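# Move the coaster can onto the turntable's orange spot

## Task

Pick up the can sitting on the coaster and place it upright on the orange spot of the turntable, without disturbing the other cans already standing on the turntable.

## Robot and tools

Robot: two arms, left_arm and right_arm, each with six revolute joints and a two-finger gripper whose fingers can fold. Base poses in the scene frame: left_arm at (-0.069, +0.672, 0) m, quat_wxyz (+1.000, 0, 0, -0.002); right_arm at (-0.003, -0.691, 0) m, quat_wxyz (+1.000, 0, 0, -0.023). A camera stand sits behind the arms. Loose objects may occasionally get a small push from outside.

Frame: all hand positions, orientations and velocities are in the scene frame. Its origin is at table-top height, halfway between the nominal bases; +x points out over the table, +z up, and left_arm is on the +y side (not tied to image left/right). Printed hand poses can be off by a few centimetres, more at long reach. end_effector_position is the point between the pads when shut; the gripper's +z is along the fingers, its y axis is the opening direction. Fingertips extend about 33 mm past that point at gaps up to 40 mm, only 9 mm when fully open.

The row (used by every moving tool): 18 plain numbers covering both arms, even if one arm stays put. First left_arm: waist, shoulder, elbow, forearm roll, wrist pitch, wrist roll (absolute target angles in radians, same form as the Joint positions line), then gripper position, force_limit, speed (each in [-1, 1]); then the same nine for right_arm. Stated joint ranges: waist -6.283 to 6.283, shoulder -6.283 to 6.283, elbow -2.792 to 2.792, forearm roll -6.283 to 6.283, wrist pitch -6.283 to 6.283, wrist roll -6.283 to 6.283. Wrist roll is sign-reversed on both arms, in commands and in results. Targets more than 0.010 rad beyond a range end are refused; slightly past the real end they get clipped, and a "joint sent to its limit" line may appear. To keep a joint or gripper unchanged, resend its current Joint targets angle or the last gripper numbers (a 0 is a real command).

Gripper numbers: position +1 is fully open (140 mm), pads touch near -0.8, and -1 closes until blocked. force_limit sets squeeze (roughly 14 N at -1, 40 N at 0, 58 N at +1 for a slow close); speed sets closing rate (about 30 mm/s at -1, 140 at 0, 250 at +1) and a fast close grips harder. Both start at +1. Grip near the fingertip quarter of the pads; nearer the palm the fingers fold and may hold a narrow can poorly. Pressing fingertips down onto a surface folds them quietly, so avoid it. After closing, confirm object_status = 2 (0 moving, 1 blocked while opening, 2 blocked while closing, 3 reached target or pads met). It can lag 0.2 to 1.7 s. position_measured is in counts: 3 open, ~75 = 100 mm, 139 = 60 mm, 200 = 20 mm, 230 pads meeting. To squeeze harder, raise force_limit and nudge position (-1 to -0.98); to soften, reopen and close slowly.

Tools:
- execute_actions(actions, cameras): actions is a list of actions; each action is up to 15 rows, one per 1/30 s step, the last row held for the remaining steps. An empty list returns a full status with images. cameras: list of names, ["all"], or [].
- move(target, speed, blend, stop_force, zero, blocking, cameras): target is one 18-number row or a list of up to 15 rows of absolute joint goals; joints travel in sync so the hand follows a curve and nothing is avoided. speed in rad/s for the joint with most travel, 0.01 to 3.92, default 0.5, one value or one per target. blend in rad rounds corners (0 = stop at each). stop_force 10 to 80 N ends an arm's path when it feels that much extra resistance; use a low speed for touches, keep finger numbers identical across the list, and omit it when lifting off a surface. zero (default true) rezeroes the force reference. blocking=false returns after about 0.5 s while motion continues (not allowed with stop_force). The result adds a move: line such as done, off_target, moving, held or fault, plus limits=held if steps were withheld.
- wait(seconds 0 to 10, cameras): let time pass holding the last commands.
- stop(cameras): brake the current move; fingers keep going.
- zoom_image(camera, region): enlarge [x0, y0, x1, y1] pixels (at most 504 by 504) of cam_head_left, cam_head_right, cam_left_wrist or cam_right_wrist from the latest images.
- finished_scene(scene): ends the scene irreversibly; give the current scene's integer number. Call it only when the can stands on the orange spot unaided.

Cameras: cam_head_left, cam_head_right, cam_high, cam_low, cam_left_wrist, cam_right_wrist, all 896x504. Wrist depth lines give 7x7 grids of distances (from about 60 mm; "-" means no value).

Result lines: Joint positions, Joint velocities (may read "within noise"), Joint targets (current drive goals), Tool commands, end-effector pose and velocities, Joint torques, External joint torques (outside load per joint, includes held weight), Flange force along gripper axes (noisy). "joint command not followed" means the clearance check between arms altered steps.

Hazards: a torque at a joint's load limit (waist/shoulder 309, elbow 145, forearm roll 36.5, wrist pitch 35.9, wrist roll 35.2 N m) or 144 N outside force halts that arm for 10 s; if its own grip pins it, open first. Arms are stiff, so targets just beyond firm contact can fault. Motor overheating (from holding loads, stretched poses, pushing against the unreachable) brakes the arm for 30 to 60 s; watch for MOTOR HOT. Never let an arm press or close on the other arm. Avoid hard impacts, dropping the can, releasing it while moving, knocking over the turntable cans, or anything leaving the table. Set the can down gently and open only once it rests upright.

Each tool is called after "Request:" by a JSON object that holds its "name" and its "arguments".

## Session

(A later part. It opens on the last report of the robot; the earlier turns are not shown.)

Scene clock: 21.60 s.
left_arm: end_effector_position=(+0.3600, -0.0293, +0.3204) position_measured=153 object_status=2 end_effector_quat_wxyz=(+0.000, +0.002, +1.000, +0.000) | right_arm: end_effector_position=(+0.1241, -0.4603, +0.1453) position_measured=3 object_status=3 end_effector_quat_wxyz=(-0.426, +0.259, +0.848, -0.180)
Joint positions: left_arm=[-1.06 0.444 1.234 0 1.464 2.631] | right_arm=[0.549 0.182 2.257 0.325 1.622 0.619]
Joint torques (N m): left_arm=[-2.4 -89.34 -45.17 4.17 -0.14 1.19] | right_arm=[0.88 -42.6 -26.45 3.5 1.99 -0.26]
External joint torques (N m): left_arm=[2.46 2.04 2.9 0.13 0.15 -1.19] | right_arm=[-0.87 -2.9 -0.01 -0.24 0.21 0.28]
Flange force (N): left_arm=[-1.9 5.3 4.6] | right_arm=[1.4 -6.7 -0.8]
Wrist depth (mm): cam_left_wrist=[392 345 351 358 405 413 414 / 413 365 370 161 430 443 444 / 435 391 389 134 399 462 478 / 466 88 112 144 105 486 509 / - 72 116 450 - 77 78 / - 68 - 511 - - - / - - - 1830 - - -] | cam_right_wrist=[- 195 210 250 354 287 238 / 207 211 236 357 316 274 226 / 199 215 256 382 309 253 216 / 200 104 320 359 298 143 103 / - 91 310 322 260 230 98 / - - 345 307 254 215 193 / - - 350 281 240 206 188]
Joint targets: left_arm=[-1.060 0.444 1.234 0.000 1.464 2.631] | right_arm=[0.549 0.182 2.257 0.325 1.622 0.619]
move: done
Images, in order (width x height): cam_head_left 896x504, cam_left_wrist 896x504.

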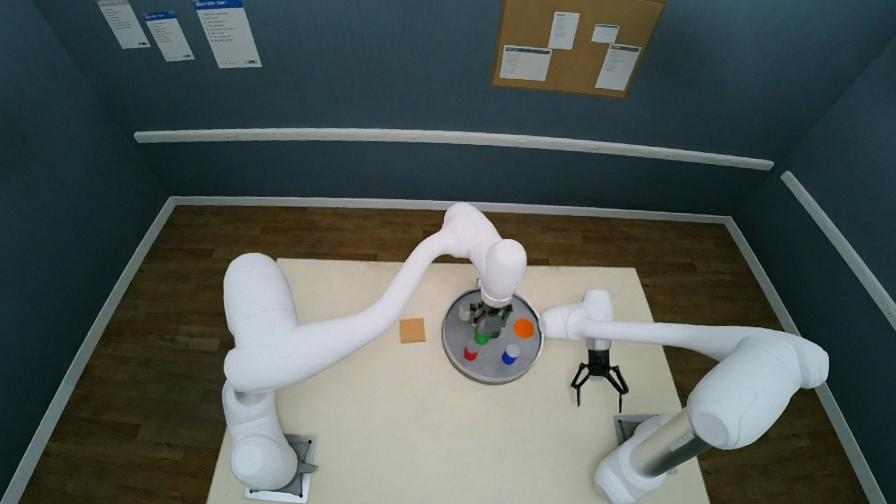

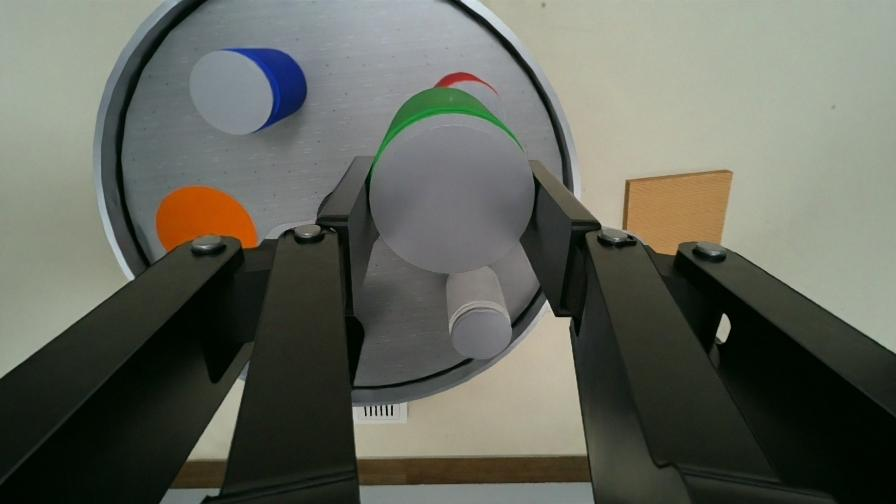

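Request:
{"name": "move", "arguments": {"target": [-0.9145,0.5117,1.2309,0,1.399,2.4855,-1,-0.05,-1,0.549,0.182,2.257,0.325,1.622,0.619,1,1,1], "speed": 0.4, "cameras": ["cam_left_wrist","cam_head_left"]}}

Request:
{"name": "wait", "arguments": {"seconds": 1, "cameras": ["cam_left_wrist"]}}

Request:
{"name": "wait", "arguments": {"seconds": 1, "cameras": ["cam_left_wrist"]}}

Scene clock: 23.13 s.
left_arm: end_effector_position=(+0.4768, +0.0144, +0.2651) position_measured=153 object_status=2 end_effector_quat_wxyz=(+0.000, +0.002, +1.000, +0.000) | right_arm: end_effector_position=(+0.1241, -0.4603, +0.1453) position_measured=3 object_status=3 end_effector_quat_wxyz=(-0.426, +0.259, +0.848, -0.180)
Joint positions: left_arm=[-0.915 0.512 1.231 0 1.399 2.486] | right_arm=[0.549 0.182 2.257 0.325 1.622 0.619]
Joint torques (N m): left_arm=[-1.55 -95.42 -44.87 4.16 -0.08 1.2] | right_arm=[1.01 -42.15 -26.59 3.46 1.96 -0.28]
External joint torques (N m): left_arm=[1.36 2.21 2.97 0.1 0.1 -1.2] | right_arm=[-0.99 -3.51 0.09 -0.19 0.24 0.3]
Flange force (N): left_arm=[0.2 4.9 4.5] | right_arm=[1.9 -8.0 -0.7]
Wrist depth (mm): cam_left_wrist=[296 299 301 306 351 360 369 / 307 316 318 160 374 377 393 / 293 339 336 134 398 412 421 / 350 93 112 144 105 433 450 / - 72 116 467 - 77 78 / - 68 501 503 - - - / - - - 1715 - - -] | cam_right_wrist=[- 196 210 255 334 284 241 / 207 213 235 390 - 267 229 / 199 215 253 394 - 256 219 / 200 104 322 361 285 143 103 / - 91 308 336 267 224 97 / - 298 345 304 254 216 192 / - - 356 278 240 207 190]
Joint targets: left_arm=[-0.914 0.512 1.231 0.000 1.399 2.486] | right_arm=[0.549 0.182 2.257 0.325 1.622 0.619]
move: done
Images, in order (width x height): cam_head_left 896x504, cam_left_wrist 896x504.

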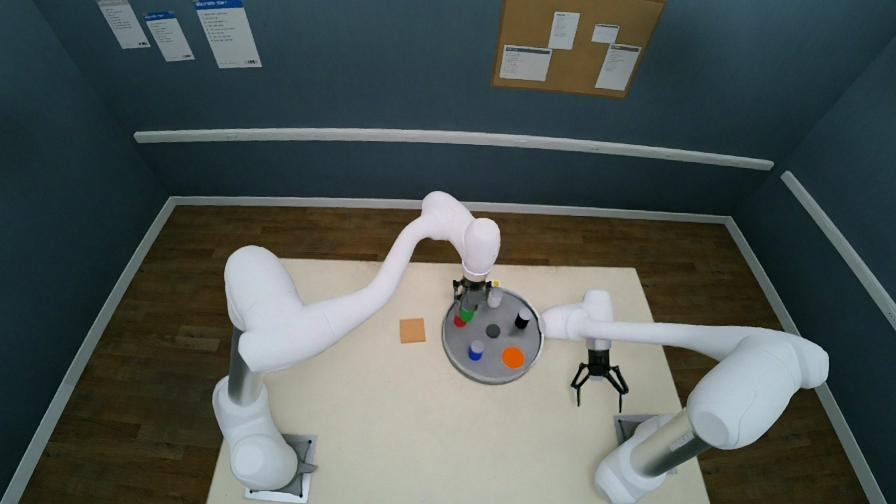

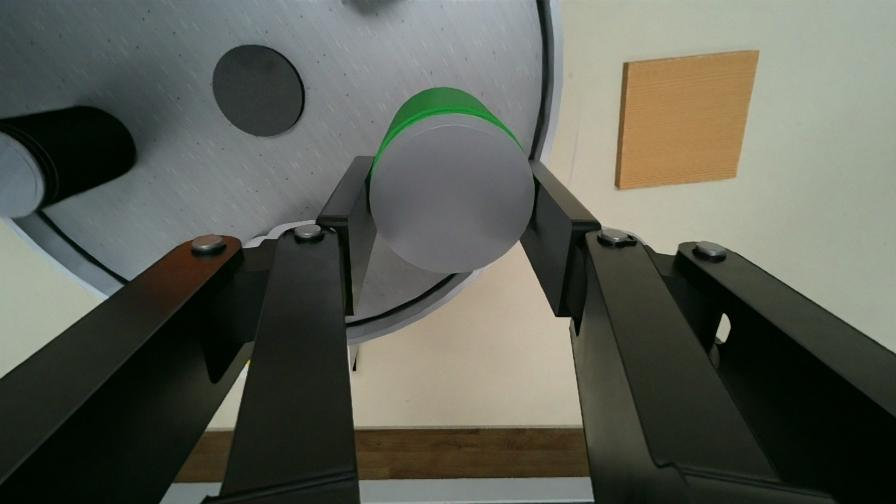

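Scene clock: 24.13 s.
left_arm: end_effector_position=(+0.4769, +0.0145, +0.2650) position_measured=153 object_status=2 end_effector_quat_wxyz=(+0.000, +0.002, +1.000, +0.000) | right_arm: end_effector_position=(+0.1241, -0.4603, +0.1453) position_measured=3 object_status=3 end_effector_quat_wxyz=(-0.426, +0.259, +0.848, -0.180)
Joint positions: left_arm=[-0.914 0.512 1.231 0 1.399 2.485] | right_arm=[0.549 0.182 2.257 0.325 1.622 0.619]
Joint torques (N m): left_arm=[-1.99 -95.35 -44.88 4.13 -0.11 1.19] | right_arm=[0.79 -42.48 -26.67 3.54 1.97 -0.24]
External joint torques (N m): left_arm=[1.58 2.04 2.94 0.13 0.13 -1.19] | right_arm=[-0.79 -3.08 0.16 -0.27 0.23 0.26]
Flange force (N): left_arm=[0.1 5.2 4.4] | right_arm=[1.7 -7.1 -0.5]
Wrist depth (mm): cam_left_wrist=[297 299 301 298 350 360 369 / 316 316 318 138 373 378 391 / 334 334 335 135 398 409 418 / 267 93 112 144 105 430 450 / - 72 116 466 - 77 475 / - 68 503 510 - - - / - - - 1727 - - -] | cam_right_wrist=[- 196 210 261 350 287 241 / 207 212 234 290 325 271 228 / 200 214 252 359 303 253 216 / 200 104 321 362 284 235 103 / - 91 308 323 266 230 98 / - - 345 312 251 217 192 / - - 353 287 240 206 189]
Joint targets: left_arm=[-0.914 0.512 1.231 0.000 1.399 2.486] | right_arm=[0.549 0.182 2.257 0.325 1.622 0.619]
Tool commands: left_gripper/position=-1.0 left_gripper/force_limit=-0.05 left_gripper/speed=-1.0 right_gripper/position=+1.0 right_gripper/force_limit=+1.0 right_gripper/speed=+1.0
wait: 1.00 s; at rest by 0.17 s
Images, in order (width x height): cam_left_wrist 896x504.

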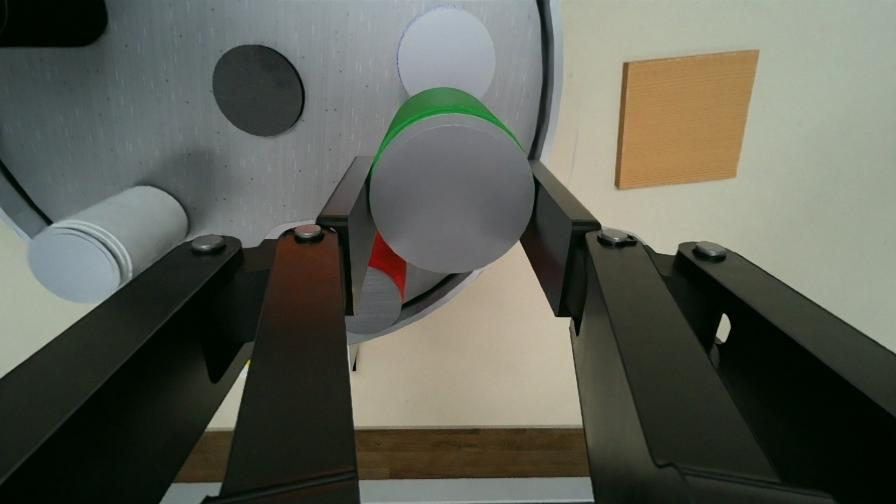

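Scene clock: 25.13 s.
left_arm: end_effector_position=(+0.4769, +0.0145, +0.2650) position_measured=153 object_status=2 end_effector_quat_wxyz=(+0.000, +0.002, +1.000, +0.000) | right_arm: end_effector_position=(+0.1241, -0.4603, +0.1453) position_measured=3 object_status=3 end_effector_quat_wxyz=(-0.426, +0.259, +0.848, -0.180)
Joint positions: left_arm=[-0.914 0.512 1.231 0 1.399 2.485] | right_arm=[0.549 0.182 2.257 0.325 1.622 0.619]
Joint torques (N m): left_arm=[-2.11 -95.26 -44.87 4.17 -0.1 1.21] | right_arm=[0.96 -42.78 -26.5 3.48 1.96 -0.25]
External joint torques (N m): left_arm=[2.22 1.78 2.91 0.11 0.12 -1.21] | right_arm=[-0.96 -2.72 0.01 -0.22 0.23 0.28]
Flange force (N): left_arm=[-0.3 5.9 4.3] | right_arm=[1.1 -6.5 -0.9]
Wrist depth (mm): cam_left_wrist=[296 299 302 307 351 360 366 / 297 317 320 160 373 378 391 / 336 340 336 134 398 412 418 / 352 93 112 144 105 433 453 / - 72 116 464 - 77 475 / - 68 496 505 - - - / - - - 1790 - - -] | cam_right_wrist=[2142 195 212 259 365 295 230 / 208 212 235 400 329 266 227 / 199 214 260 380 306 249 215 / 201 104 320 350 285 240 103 / - 91 309 320 268 229 98 / - 287 347 305 254 216 193 / - - 369 297 239 206 189]
Joint targets: left_arm=[-0.914 0.512 1.231 0.000 1.399 2.486] | right_arm=[0.549 0.182 2.257 0.325 1.622 0.619]
Tool commands: left_gripper/position=-1.0 left_gripper/force_limit=-0.05 left_gripper/speed=-1.0 right_gripper/position=+1.0 right_gripper/force_limit=+1.0 right_gripper/speed=+1.0
wait: 1.00 s; at rest by 0.17 s
Images, in order (width x height): cam_left_wrist 896x504.

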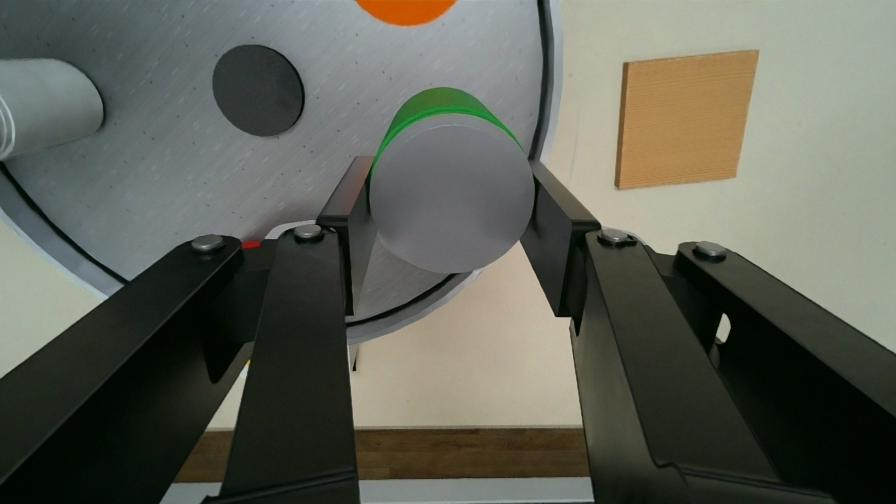

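Request:
{"name": "wait", "arguments": {"seconds": 0.1, "cameras": ["cam_left_wrist","cam_head_left"]}}

Scene clock: 25.97 s.
left_arm: end_effector_position=(+0.4769, +0.0145, +0.2650) position_measured=153 object_status=2 end_effector_quat_wxyz=(+0.000, +0.002, +1.000, +0.000) | right_arm: end_effector_position=(+0.1241, -0.4603, +0.1453) position_measured=3 object_status=3 end_effector_quat_wxyz=(-0.426, +0.259, +0.848, -0.180)
Joint positions: left_arm=[-0.914 0.512 1.231 0 1.399 2.485] | right_arm=[0.549 0.182 2.257 0.325 1.622 0.619]
Joint torques (N m): left_arm=[-1.72 -95.56 -44.86 4.16 -0.1 1.18] | right_arm=[1.01 -42.31 -26.38 3.47 2.01 -0.29]
External joint torques (N m): left_arm=[1.48 2.34 2.96 0.1 0.12 -1.18] | right_arm=[-0.99 -3.27 -0.12 -0.21 0.19 0.31]
Flange force (N): left_arm=[-0.1 4.7 4.5] | right_arm=[1.6 -7.3 -1.0]
Wrist depth (mm): cam_left_wrist=[297 298 302 - 353 360 366 / 315 317 319 161 370 377 390 / 335 339 335 135 328 411 423 / 275 93 112 143 105 429 451 / - 72 116 471 - 77 477 / - 68 501 506 - - - / - - - 1777 - - -] | cam_right_wrist=[- 196 211 287 352 286 235 / 207 212 234 419 322 268 227 / 200 215 257 380 304 255 215 / 201 104 320 352 280 239 103 / - 91 309 329 267 232 98 / - - 344 312 253 216 198 / - - 347 285 239 206 -]
Joint targets: left_arm=[-0.914 0.512 1.231 0.000 1.399 2.486] | right_arm=[0.549 0.182 2.257 0.325 1.622 0.619]
Tool commands: left_gripper/position=-1.0 left_gripper/force_limit=-0.05 left_gripper/speed=-1.0 right_gripper/position=+1.0 right_gripper/force_limit=+1.0 right_gripper/speed=+1.0
wait: 0.10 s; at rest from the start
Images, in order (width x height): cam_head_left 896x504, cam_left_wrist 896x504.

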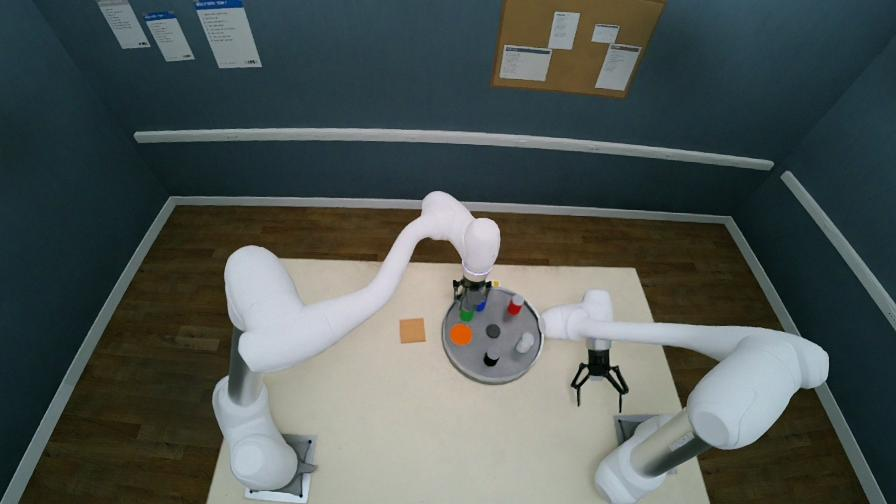

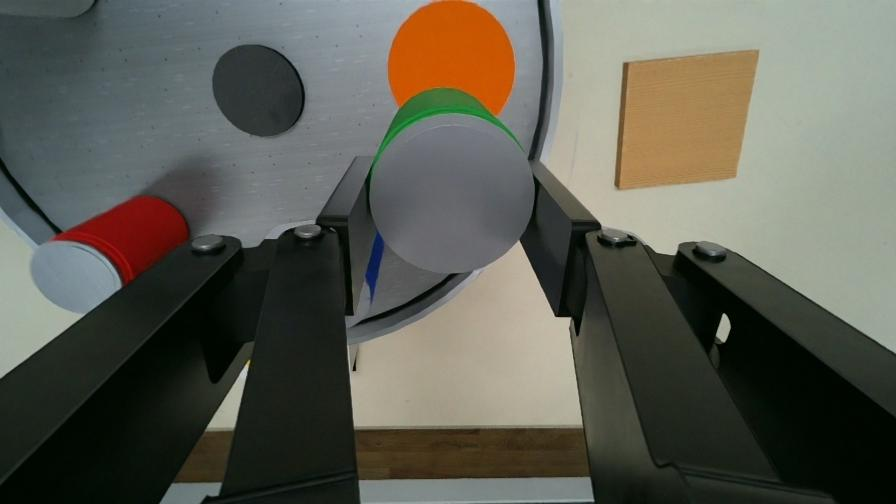

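Request:
{"name": "wait", "arguments": {"seconds": 4.2, "cameras": ["cam_left_wrist"]}}

Scene clock: 30.57 s.
left_arm: end_effector_position=(+0.4769, +0.0145, +0.2650) position_measured=153 object_status=2 end_effector_quat_wxyz=(+0.000, +0.002, +1.000, +0.000) | right_arm: end_effector_position=(+0.1241, -0.4603, +0.1453) position_measured=3 object_status=3 end_effector_quat_wxyz=(-0.426, +0.259, +0.848, -0.180)
Joint positions: left_arm=[-0.914 0.512 1.231 0 1.399 2.485] | right_arm=[0.549 0.182 2.257 0.325 1.622 0.619]
Joint torques (N m): left_arm=[-1.77 -95.4 -44.83 4.19 -0.08 1.21] | right_arm=[0.53 -42.04 -26.41 3.49 1.99 -0.23]
External joint torques (N m): left_arm=[1.45 2.09 2.91 0.07 0.1 -1.21] | right_arm=[-0.54 -3.41 -0.18 -0.21 0.2 0.26]
Flange force (N): left_arm=[0.1 5.0 4.4] | right_arm=[2.6 -7.0 -0.8]
Wrist depth (mm): cam_left_wrist=[297 299 302 305 351 362 369 / 314 316 318 161 336 378 391 / 338 339 335 135 396 412 418 / 350 93 101 144 105 433 450 / - 72 116 467 - 77 473 / - 68 501 507 - - - / - - - 1727 - - -] | cam_right_wrist=[- 196 210 256 353 286 238 / 208 212 234 399 314 268 227 / 199 214 256 372 302 253 215 / 200 104 320 351 285 240 104 / - 91 308 324 268 230 98 / - 290 344 306 253 216 188 / - - 374 280 239 206 189]
Joint targets: left_arm=[-0.914 0.512 1.231 0.000 1.399 2.486] | right_arm=[0.549 0.182 2.257 0.325 1.622 0.619]
Tool commands: left_gripper/position=-1.0 left_gripper/force_limit=-0.05 left_gripper/speed=-1.0 right_gripper/position=+1.0 right_gripper/force_limit=+1.0 right_gripper/speed=+1.0
wait: 4.20 s; at rest from the start
Images, in order (width x height): cam_left_wrist 896x504.

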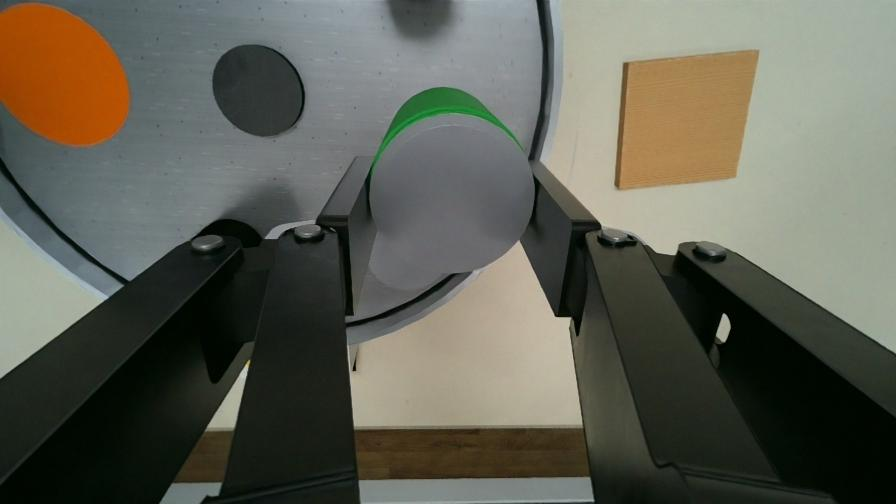

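Request:
{"name": "wait", "arguments": {"seconds": 2.7, "cameras": []}}

Request:
{"name": "move", "arguments": {"target": [[-0.9126,0.5504,1.3543,0,1.2369,2.4836,-1,-0.05,-1,0.549,0.182,2.257,0.325,1.622,0.619,1,1,1],[-0.9126,0.5589,1.3693,0,1.2134,2.4836,-1,-0.05,-1,0.549,0.182,2.257,0.325,1.622,0.619,1,1,1]], "speed": [0.3,0.05], "blend": 0.01, "stop_force": 15}}

Request:
{"name": "execute_actions", "arguments": {"actions": [[[-0.9126,0.5504,1.3543,0,1.2369,2.4836,0.6,-0.05,0,0.549,0.182,2.257,0.325,1.622,0.619,1,1,1]]], "cameras": ["cam_left_wrist"]}}

Request:
{"name": "move", "arguments": {"target": [-0.9145,0.47,1.2,0,1.4716,2.4855,0.6,-0.05,0,0.549,0.182,2.257,0.325,1.622,0.619,1,1,1], "speed": 0.4, "cameras": ["cam_left_wrist","cam_high","cam_head_left"]}}

Scene clock: 33.53 s.
left_arm: end_effector_position=(+0.4769, +0.0145, +0.2650) position_measured=153 object_status=2 end_effector_quat_wxyz=(+0.000, +0.002, +1.000, +0.000) | right_arm: end_effector_position=(+0.1241, -0.4603, +0.1453) position_measured=3 object_status=3 end_effector_quat_wxyz=(-0.426, +0.259, +0.848, -0.180)
Joint positions: left_arm=[-0.914 0.512 1.231 0 1.399 2.485] | right_arm=[0.549 0.182 2.257 0.325 1.622 0.619]
Joint torques (N m): left_arm=[-2 -95.43 -44.78 4.16 -0.1 1.2] | right_arm=[0.57 -42.58 -26.29 3.49 1.97 -0.3]
External joint torques (N m): left_arm=[2.3 1.89 2.81 0.13 0.12 -1.2] | right_arm=[-0.56 -2.93 -0.22 -0.22 0.23 0.33]
Flange force (N): left_arm=[-0.6 5.6 4.2] | right_arm=[2.0 -6.2 -1.0]
Wrist depth (mm): cam_left_wrist=[298 299 302 305 352 360 368 / 310 315 321 161 370 380 395 / 299 340 335 134 396 411 419 / 352 93 111 144 105 433 458 / - 72 116 470 - 77 470 / - 68 502 508 - - - / - - - 1703 - - -] | cam_right_wrist=[- 196 210 260 353 289 236 / 207 211 234 399 333 260 227 / 199 215 259 383 304 255 216 / 201 104 321 354 286 143 103 / - 91 308 325 269 227 98 / - - 346 307 250 215 191 / - - 350 286 240 207 189]
Joint targets: left_arm=[-0.914 0.512 1.231 0.000 1.399 2.486] | right_arm=[0.549 0.182 2.257 0.325 1.622 0.619]
Tool commands: left_gripper/position=-1.0 left_gripper/force_limit=-0.05 left_gripper/speed=-1.0 right_gripper/position=+1.0 right_gripper/force_limit=+1.0 right_gripper/speed=+1.0
wait: 2.70 s; at rest from the start
No camera images: "cameras" was empty.

Scene clock: 35.20 s.
left_arm: end_effector_position=(+0.4769, +0.0171, +0.1501) position_measured=153 object_status=2 end_effector_quat_wxyz=(+0.000, +0.002, +1.000, +0.000) | right_arm: end_effector_position=(+0.1241, -0.4603, +0.1453) position_measured=3 object_status=3 end_effector_quat_wxyz=(-0.426, +0.259, +0.848, -0.180)
Joint positions: left_arm=[-0.913 0.559 1.369 0 1.213 2.484] | right_arm=[0.549 0.182 2.257 0.325 1.622 0.619]
Joint torques (N m): left_arm=[-2.01 -97.48 -42.61 3.97 -0.09 1.17] | right_arm=[0.77 -42.13 -26.65 3.49 2.03 -0.23]
External joint torques (N m): left_arm=[1.76 1.89 2.71 0.09 0.11 -1.17] | right_arm=[-0.79 -3.24 0.15 -0.22 0.16 0.25]
Flange force (N): left_arm=[-0.3 5.0 3.6] | right_arm=[1.9 -7.2 -0.4]
Wrist depth (mm): cam_left_wrist=[195 196 200 202 204 256 257 / 206 206 214 159 220 266 265 / 224 225 221 135 221 285 288 / 235 233 112 144 105 295 321 / - 72 116 266 76 77 337 / - 68 282 283 - - - / - - - 393 - - -] | cam_right_wrist=[- 195 211 253 346 292 237 / 207 212 233 392 327 280 223 / 200 214 253 - 312 251 216 / 201 104 320 339 286 240 103 / - 91 308 325 269 229 98 / - 289 342 303 257 215 195 / - - 363 291 242 207 -]
Joint targets: left_arm=[-0.913 0.559 1.369 0.000 1.213 2.484] | right_arm=[0.549 0.182 2.257 0.325 1.622 0.619]
move: done

Scene clock: 35.97 s.
left_arm: end_effector_position=(+0.4769, +0.0171, +0.1652) position_measured=53 object_status=0 end_effector_quat_wxyz=(+0.000, +0.002, +1.000, +0.000) | right_arm: end_effector_position=(+0.1241, -0.4603, +0.1453) position_measured=3 object_status=3 end_effector_quat_wxyz=(-0.426, +0.259, +0.848, -0.180)
Joint positions: left_arm=[-0.913 0.55 1.354 0 1.237 2.484] | right_arm=[0.549 0.182 2.257 0.325 1.622 0.619]
Joint torques (N m): left_arm=[-1.87 -95.89 -41.91 4.02 -0.14 1.19] | right_arm=[0.89 -42.56 -26.5 3.52 2.01 -0.23]
External joint torques (N m): left_arm=[1.52 0.86 1.71 0.07 0.16 -1.19] | right_arm=[-0.89 -2.93 0.03 -0.26 0.19 0.26]
Flange force (N): left_arm=[-0.7 4.1 2.0] | right_arm=[1.4 -6.8 -0.8]
Wrist depth (mm): cam_left_wrist=[210 209 215 216 218 267 269 / 224 218 229 232 229 281 283 / 237 229 240 242 245 298 304 / 248 100 182 188 259 107 328 / - 110 276 268 354 104 74 / - 297 299 377 387 - - / - 403 407 412 419 - -] | cam_right_wrist=[236 195 210 250 352 269 240 / 206 212 234 383 335 262 225 / 199 215 253 369 305 254 215 / 200 104 322 346 278 239 103 / - 91 307 322 268 231 98 / - 296 347 305 253 216 192 / - - 341 286 240 206 -]
Joint targets: left_arm=[-0.913 0.550 1.354 0.000 1.237 2.484] | right_arm=[0.549 0.182 2.257 0.325 1.622 0.619]
Images, in order (width x height): cam_left_wrist 896x504.

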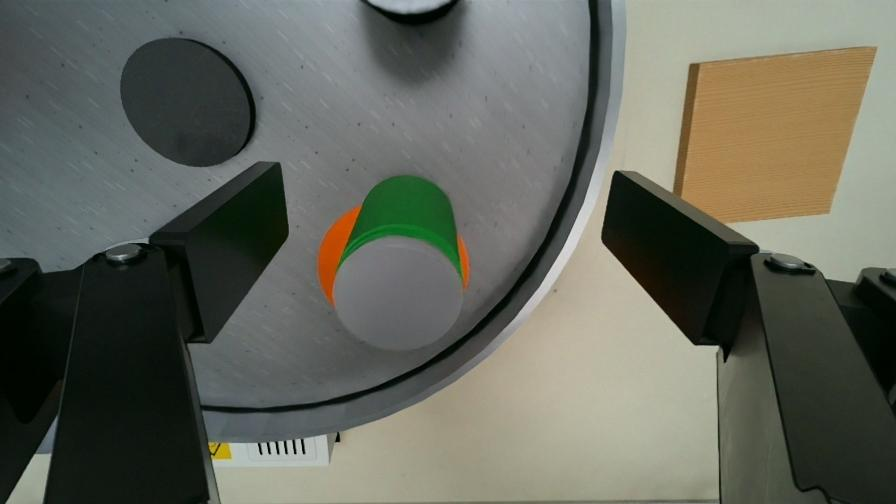

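Scene clock: 36.93 s.
left_arm: end_effector_position=(+0.4663, +0.0283, +0.3173) position_measured=53 object_status=3 end_effector_quat_wxyz=(+0.000, +0.002, +1.000, +0.000) | right_arm: end_effector_position=(+0.1241, -0.4603, +0.1453) position_measured=3 object_status=3 end_effector_quat_wxyz=(-0.426, +0.259, +0.848, -0.180)
Joint positions: left_arm=[-0.915 0.47 1.2 0 1.472 2.485] | right_arm=[0.549 0.182 2.257 0.325 1.622 0.619]
Joint torques (N m): left_arm=[-1.84 -90.67 -43.72 4.2 -0.2 1.19] | right_arm=[0.67 -42.41 -26.56 3.54 2 -0.29]
External joint torques (N m): left_arm=[1.83 0.95 1.46 0.1 0.22 -1.19] | right_arm=[-0.66 -3.09 0.08 -0.28 0.19 0.31]
Flange force (N): left_arm=[-1.6 3.7 2.0] | right_arm=[1.8 -6.9 -0.5]
Wrist depth (mm): cam_left_wrist=[343 347 350 353 402 407 416 / 364 366 367 368 423 430 444 / 305 359 392 401 451 460 471 / 456 100 342 434 484 107 501 / - 110 453 531 527 104 74 / - 561 568 577 581 - - / - - 1552 1715 1830 - -] | cam_right_wrist=[227 195 211 270 355 279 239 / 207 211 235 404 327 267 227 / 199 214 260 387 324 256 216 / 201 104 321 352 286 240 103 / - 91 307 332 272 225 98 / - 282 346 304 255 216 190 / - - 370 286 240 208 -]
Joint targets: left_arm=[-0.914 0.470 1.200 0.000 1.472 2.486] | right_arm=[0.549 0.182 2.257 0.325 1.622 0.619]
move: done
Images, in order (width x height): cam_head_left 896x504, cam_high 896x504, cam_left_wrist 896x504.

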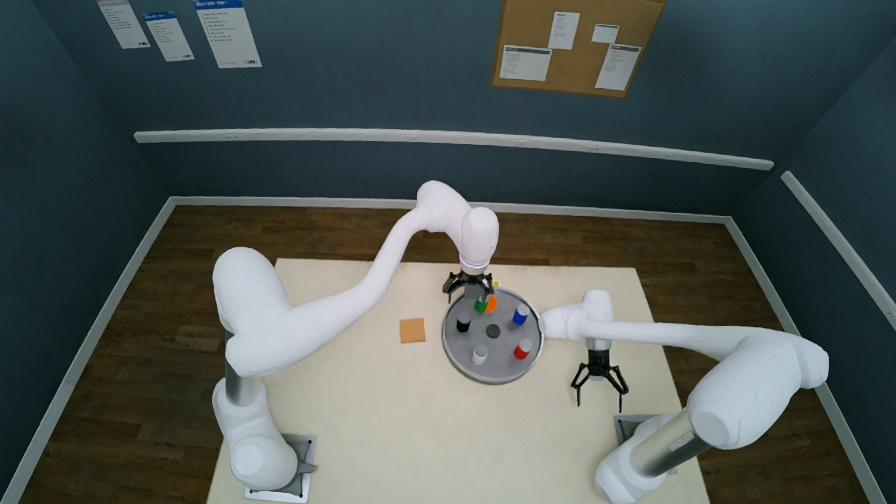

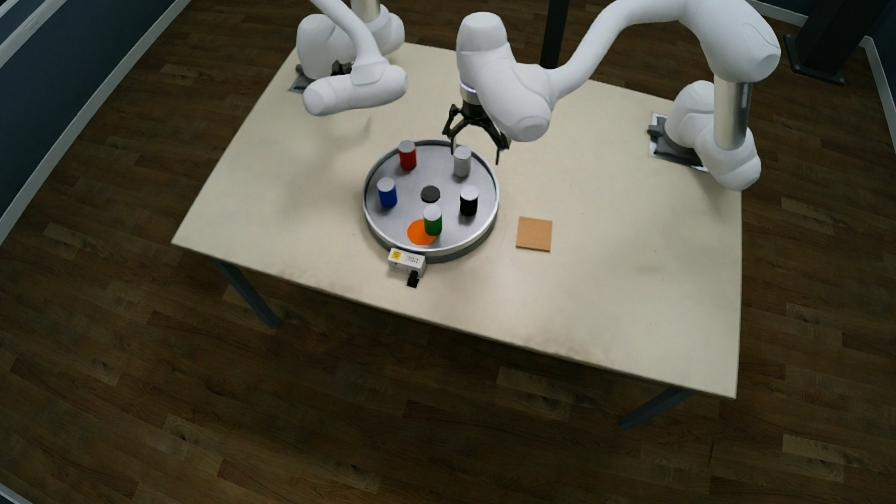

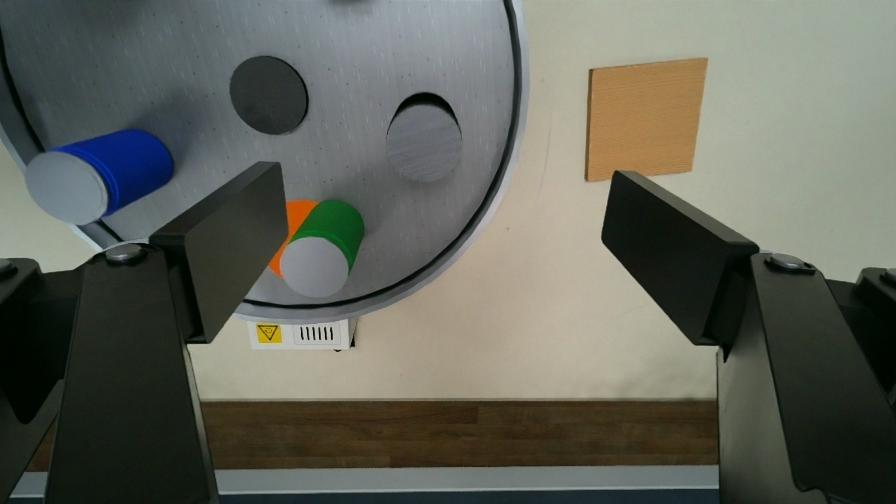

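Request:
{"name": "wait", "arguments": {"seconds": 1.2, "cameras": ["cam_left_wrist","cam_high"]}}

Request:
{"name": "zoom_image", "arguments": {"camera": "cam_high", "region": [350, 120, 520, 280]}}

Request:
{"name": "wait", "arguments": {"seconds": 1.5, "cameras": ["cam_left_wrist","cam_head_left"]}}

Request:
{"name": "zoom_image", "arguments": {"camera": "cam_head_left", "region": [430, 270, 560, 390]}}

Scene clock: 38.27 s.
left_arm: end_effector_position=(+0.4663, +0.0282, +0.3174) position_measured=53 object_status=3 end_effector_quat_wxyz=(+0.000, +0.002, +1.000, +0.000) | right_arm: end_effector_position=(+0.1241, -0.4603, +0.1453) position_measured=3 object_status=3 end_effector_quat_wxyz=(-0.426, +0.259, +0.848, -0.180)
Joint positions: left_arm=[-0.915 0.47 1.2 0 1.472 2.486] | right_arm=[0.549 0.182 2.257 0.325 1.622 0.619]
Joint torques (N m): left_arm=[-1.8 -90.42 -44.3 4.2 -0.12 1.17] | right_arm=[0.64 -42.41 -26.34 3.49 2.02 -0.24]
External joint torques (N m): left_arm=[1.94 0.45 1.93 0.12 0.14 -1.17] | right_arm=[-0.64 -2.97 -0.1 -0.23 0.18 0.27]
Flange force (N): left_arm=[-0.3 5.4 2.8] | right_arm=[1.9 -6.4 -0.8]
Wrist depth (mm): cam_left_wrist=[317 346 351 352 405 409 414 / 365 368 368 299 424 431 442 / 384 383 389 402 450 461 472 / 456 100 341 435 487 107 497 / - 110 455 524 537 103 74 / - 557 555 573 581 - - / - - 1752 1790 1803 - -] | cam_right_wrist=[2612 195 211 268 - 287 240 / 207 211 234 399 311 266 227 / 200 214 252 395 317 252 214 / 201 104 322 354 285 143 103 / - 91 308 328 261 226 98 / - 296 348 300 255 217 192 / - - 384 285 240 206 190]
Joint targets: left_arm=[-0.914 0.470 1.200 0.000 1.472 2.486] | right_arm=[0.549 0.182 2.257 0.325 1.622 0.619]
Tool commands: left_gripper/position=+0.6 left_gripper/force_limit=-0.05 left_gripper/speed=+0.0 right_gripper/position=+1.0 right_gripper/force_limit=+1.0 right_gripper/speed=+1.0
wait: 1.20 s; at rest by 0.03 s
Images, in order (width x height): cam_high 896x504, cam_left_wrist 896x504.

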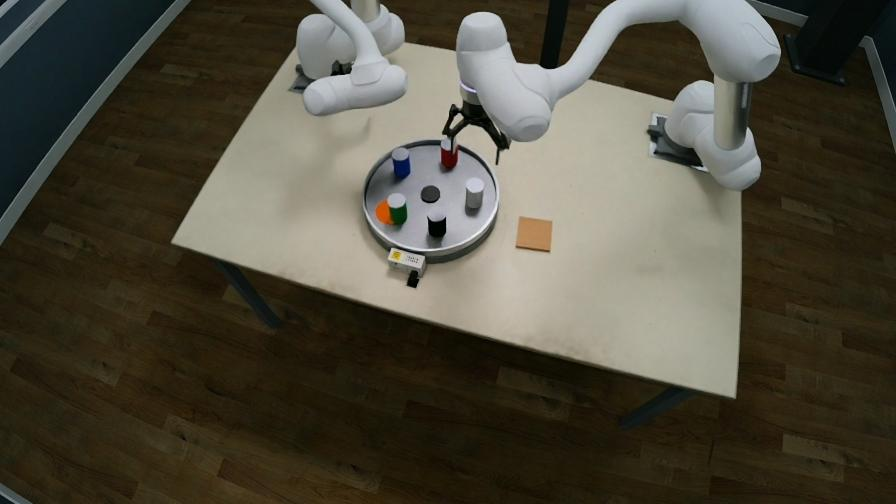

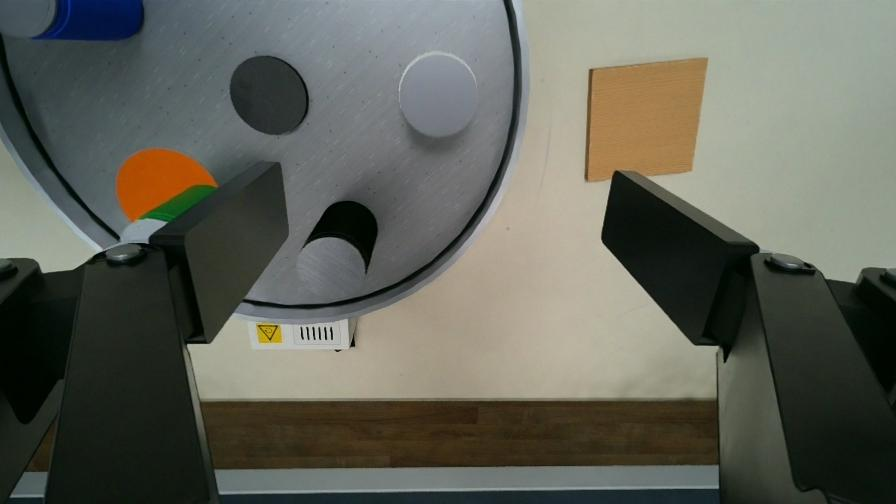

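Scaled by 2.965 from the camera's 896x504 image, which has a finer 1280x720 frame.

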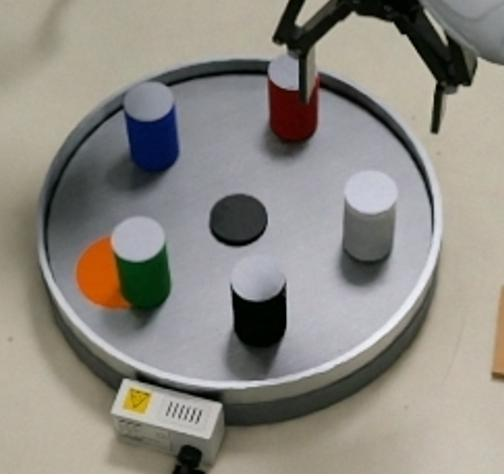

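Scene clock: 39.77 s.
left_arm: end_effector_position=(+0.4663, +0.0282, +0.3174) position_measured=53 object_status=3 end_effector_quat_wxyz=(+0.000, +0.002, +1.000, +0.000) | right_arm: end_effector_position=(+0.1241, -0.4603, +0.1453) position_measured=3 object_status=3 end_effector_quat_wxyz=(-0.426, +0.259, +0.848, -0.180)
Joint positions: left_arm=[-0.915 0.47 1.2 0 1.472 2.486] | right_arm=[0.549 0.182 2.257 0.325 1.622 0.619]
Joint torques (N m): left_arm=[-1.79 -90.48 -44.23 4.23 -0.12 1.19] | right_arm=[0.51 -42.5 -26.45 3.55 1.95 -0.29]
External joint torques (N m): left_arm=[1.8 0.56 1.9 0.08 0.14 -1.19] | right_arm=[-0.5 -3.04 -0.04 -0.28 0.25 0.31]
Flange force (N): left_arm=[-0.4 5.1 2.8] | right_arm=[2.1 -6.6 -0.7]
Wrist depth (mm): cam_left_wrist=[319 346 348 281 404 406 412 / 305 368 368 376 423 433 438 / 385 383 392 400 449 460 472 / 458 100 342 432 487 107 498 / - 110 453 534 534 103 74 / - 559 568 580 577 - - / - 1790 1752 1830 1844 - -] | cam_right_wrist=[2529 195 210 252 330 284 242 / 207 211 235 - 344 265 226 / 199 215 252 362 313 253 215 / 201 104 322 359 284 143 103 / - 91 307 327 268 228 98 / - 281 346 321 261 215 192 / - - 344 277 242 206 189]
Joint targets: left_arm=[-0.914 0.470 1.200 0.000 1.472 2.486] | right_arm=[0.549 0.182 2.257 0.325 1.622 0.619]
Tool commands: left_gripper/position=+0.6 left_gripper/force_limit=-0.05 left_gripper/speed=+0.0 right_gripper/position=+1.0 right_gripper/force_limit=+1.0 right_gripper/speed=+1.0
wait: 1.50 s; at rest by 0.17 s
Images, in order (width x height): cam_head_left 896x504, cam_left_wrist 896x504.

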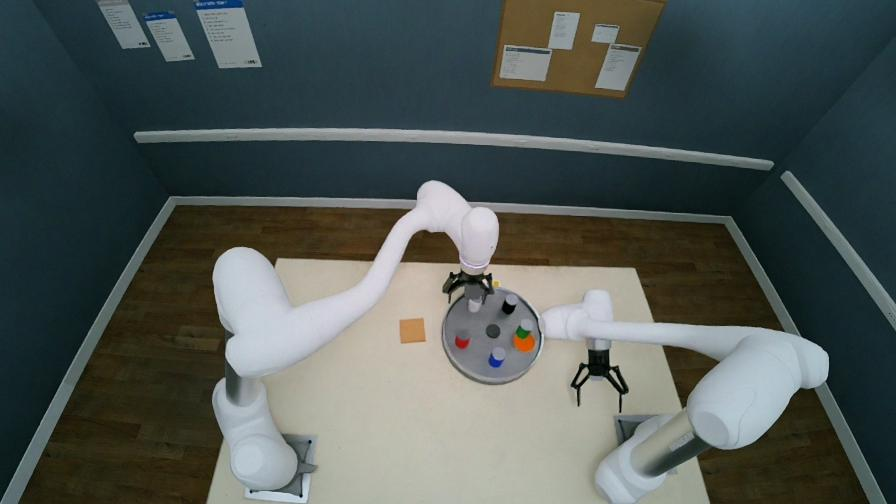

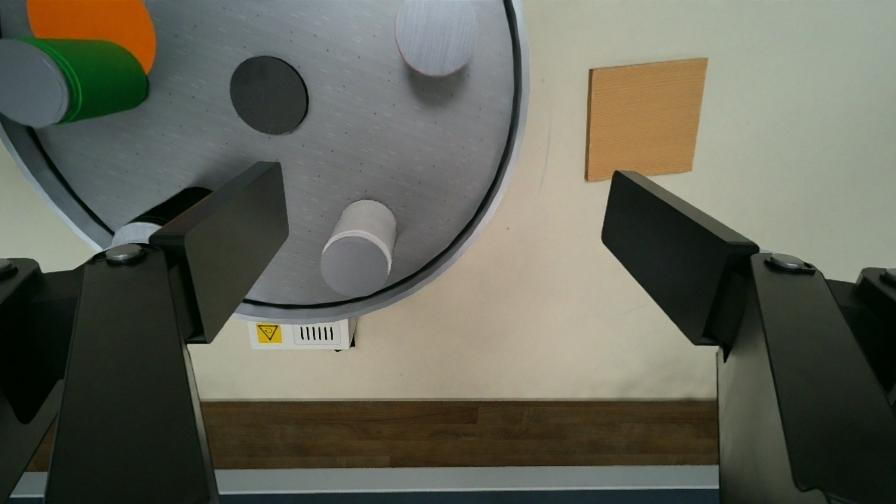

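Scaled by 3.877 from the camera's 896x504 image, which has a finer 1280x720 frame.

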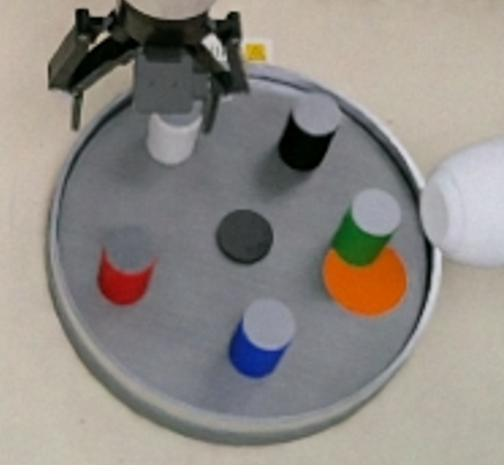

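Request:
{"name": "move", "arguments": {"target": [-0.9126,0.5598,1.3713,0,1.2105,2.4836,0.6,-0.05,0,0.549,0.182,2.257,0.325,1.622,0.619,1,1,1], "speed": 0.5, "cameras": ["cam_left_wrist"]}}

Scene clock: 41.30 s.
left_arm: end_effector_position=(+0.4769, +0.0171, +0.1484) position_measured=53 object_status=3 end_effector_quat_wxyz=(+0.000, +0.002, +1.000, +0.000) | right_arm: end_effector_position=(+0.1241, -0.4603, +0.1453) position_measured=3 object_status=3 end_effector_quat_wxyz=(-0.426, +0.259, +0.848, -0.180)
Joint positions: left_arm=[-0.913 0.56 1.371 0 1.211 2.484] | right_arm=[0.549 0.182 2.257 0.325 1.622 0.619]
Joint torques (N m): left_arm=[-1.85 -96.2 -41.58 3.99 -0.12 1.19] | right_arm=[0.33 -42.03 -26.5 3.49 1.95 -0.22]
External joint torques (N m): left_arm=[2.22 0.4 1.67 0.09 0.14 -1.19] | right_arm=[-0.35 -3.5 -0.05 -0.21 0.25 0.24]
Flange force (N): left_arm=[-0.9 5.1 1.6] | right_arm=[3.0 -7.1 -0.6]
Wrist depth (mm): cam_left_wrist=[194 194 200 124 201 253 255 / 204 203 212 214 216 265 264 / 221 211 224 229 228 280 287 / 230 100 240 243 241 107 313 / - 110 254 255 332 104 74 / - 280 179 185 364 - - / - 289 307 389 394 - -] | cam_right_wrist=[- 195 211 260 350 286 244 / 208 212 235 394 326 275 226 / 199 213 252 383 305 258 214 / 201 104 320 363 286 133 103 / - 91 307 326 268 219 98 / - 286 344 300 256 216 192 / - - 348 284 239 206 189]
Joint targets: left_arm=[-0.913 0.560 1.371 0.000 1.211 2.484] | right_arm=[0.549 0.182 2.257 0.325 1.622 0.619]
move: done
Images, in order (width x height): cam_left_wrist 896x504.

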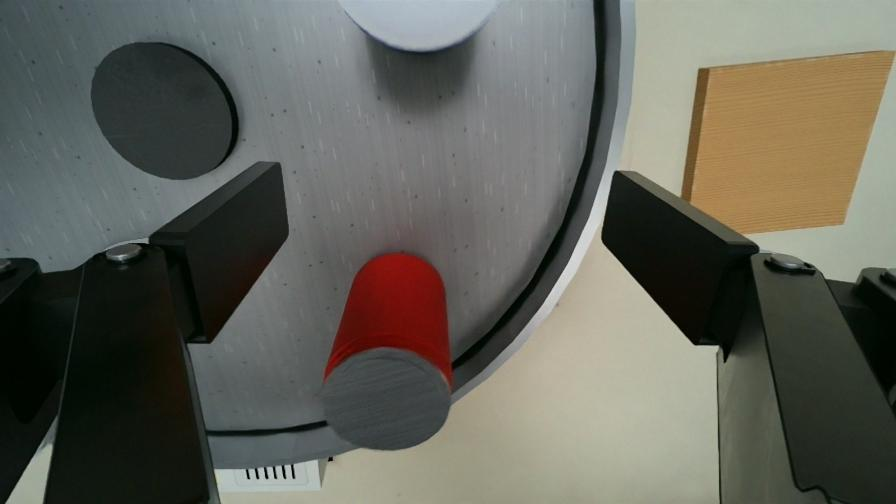

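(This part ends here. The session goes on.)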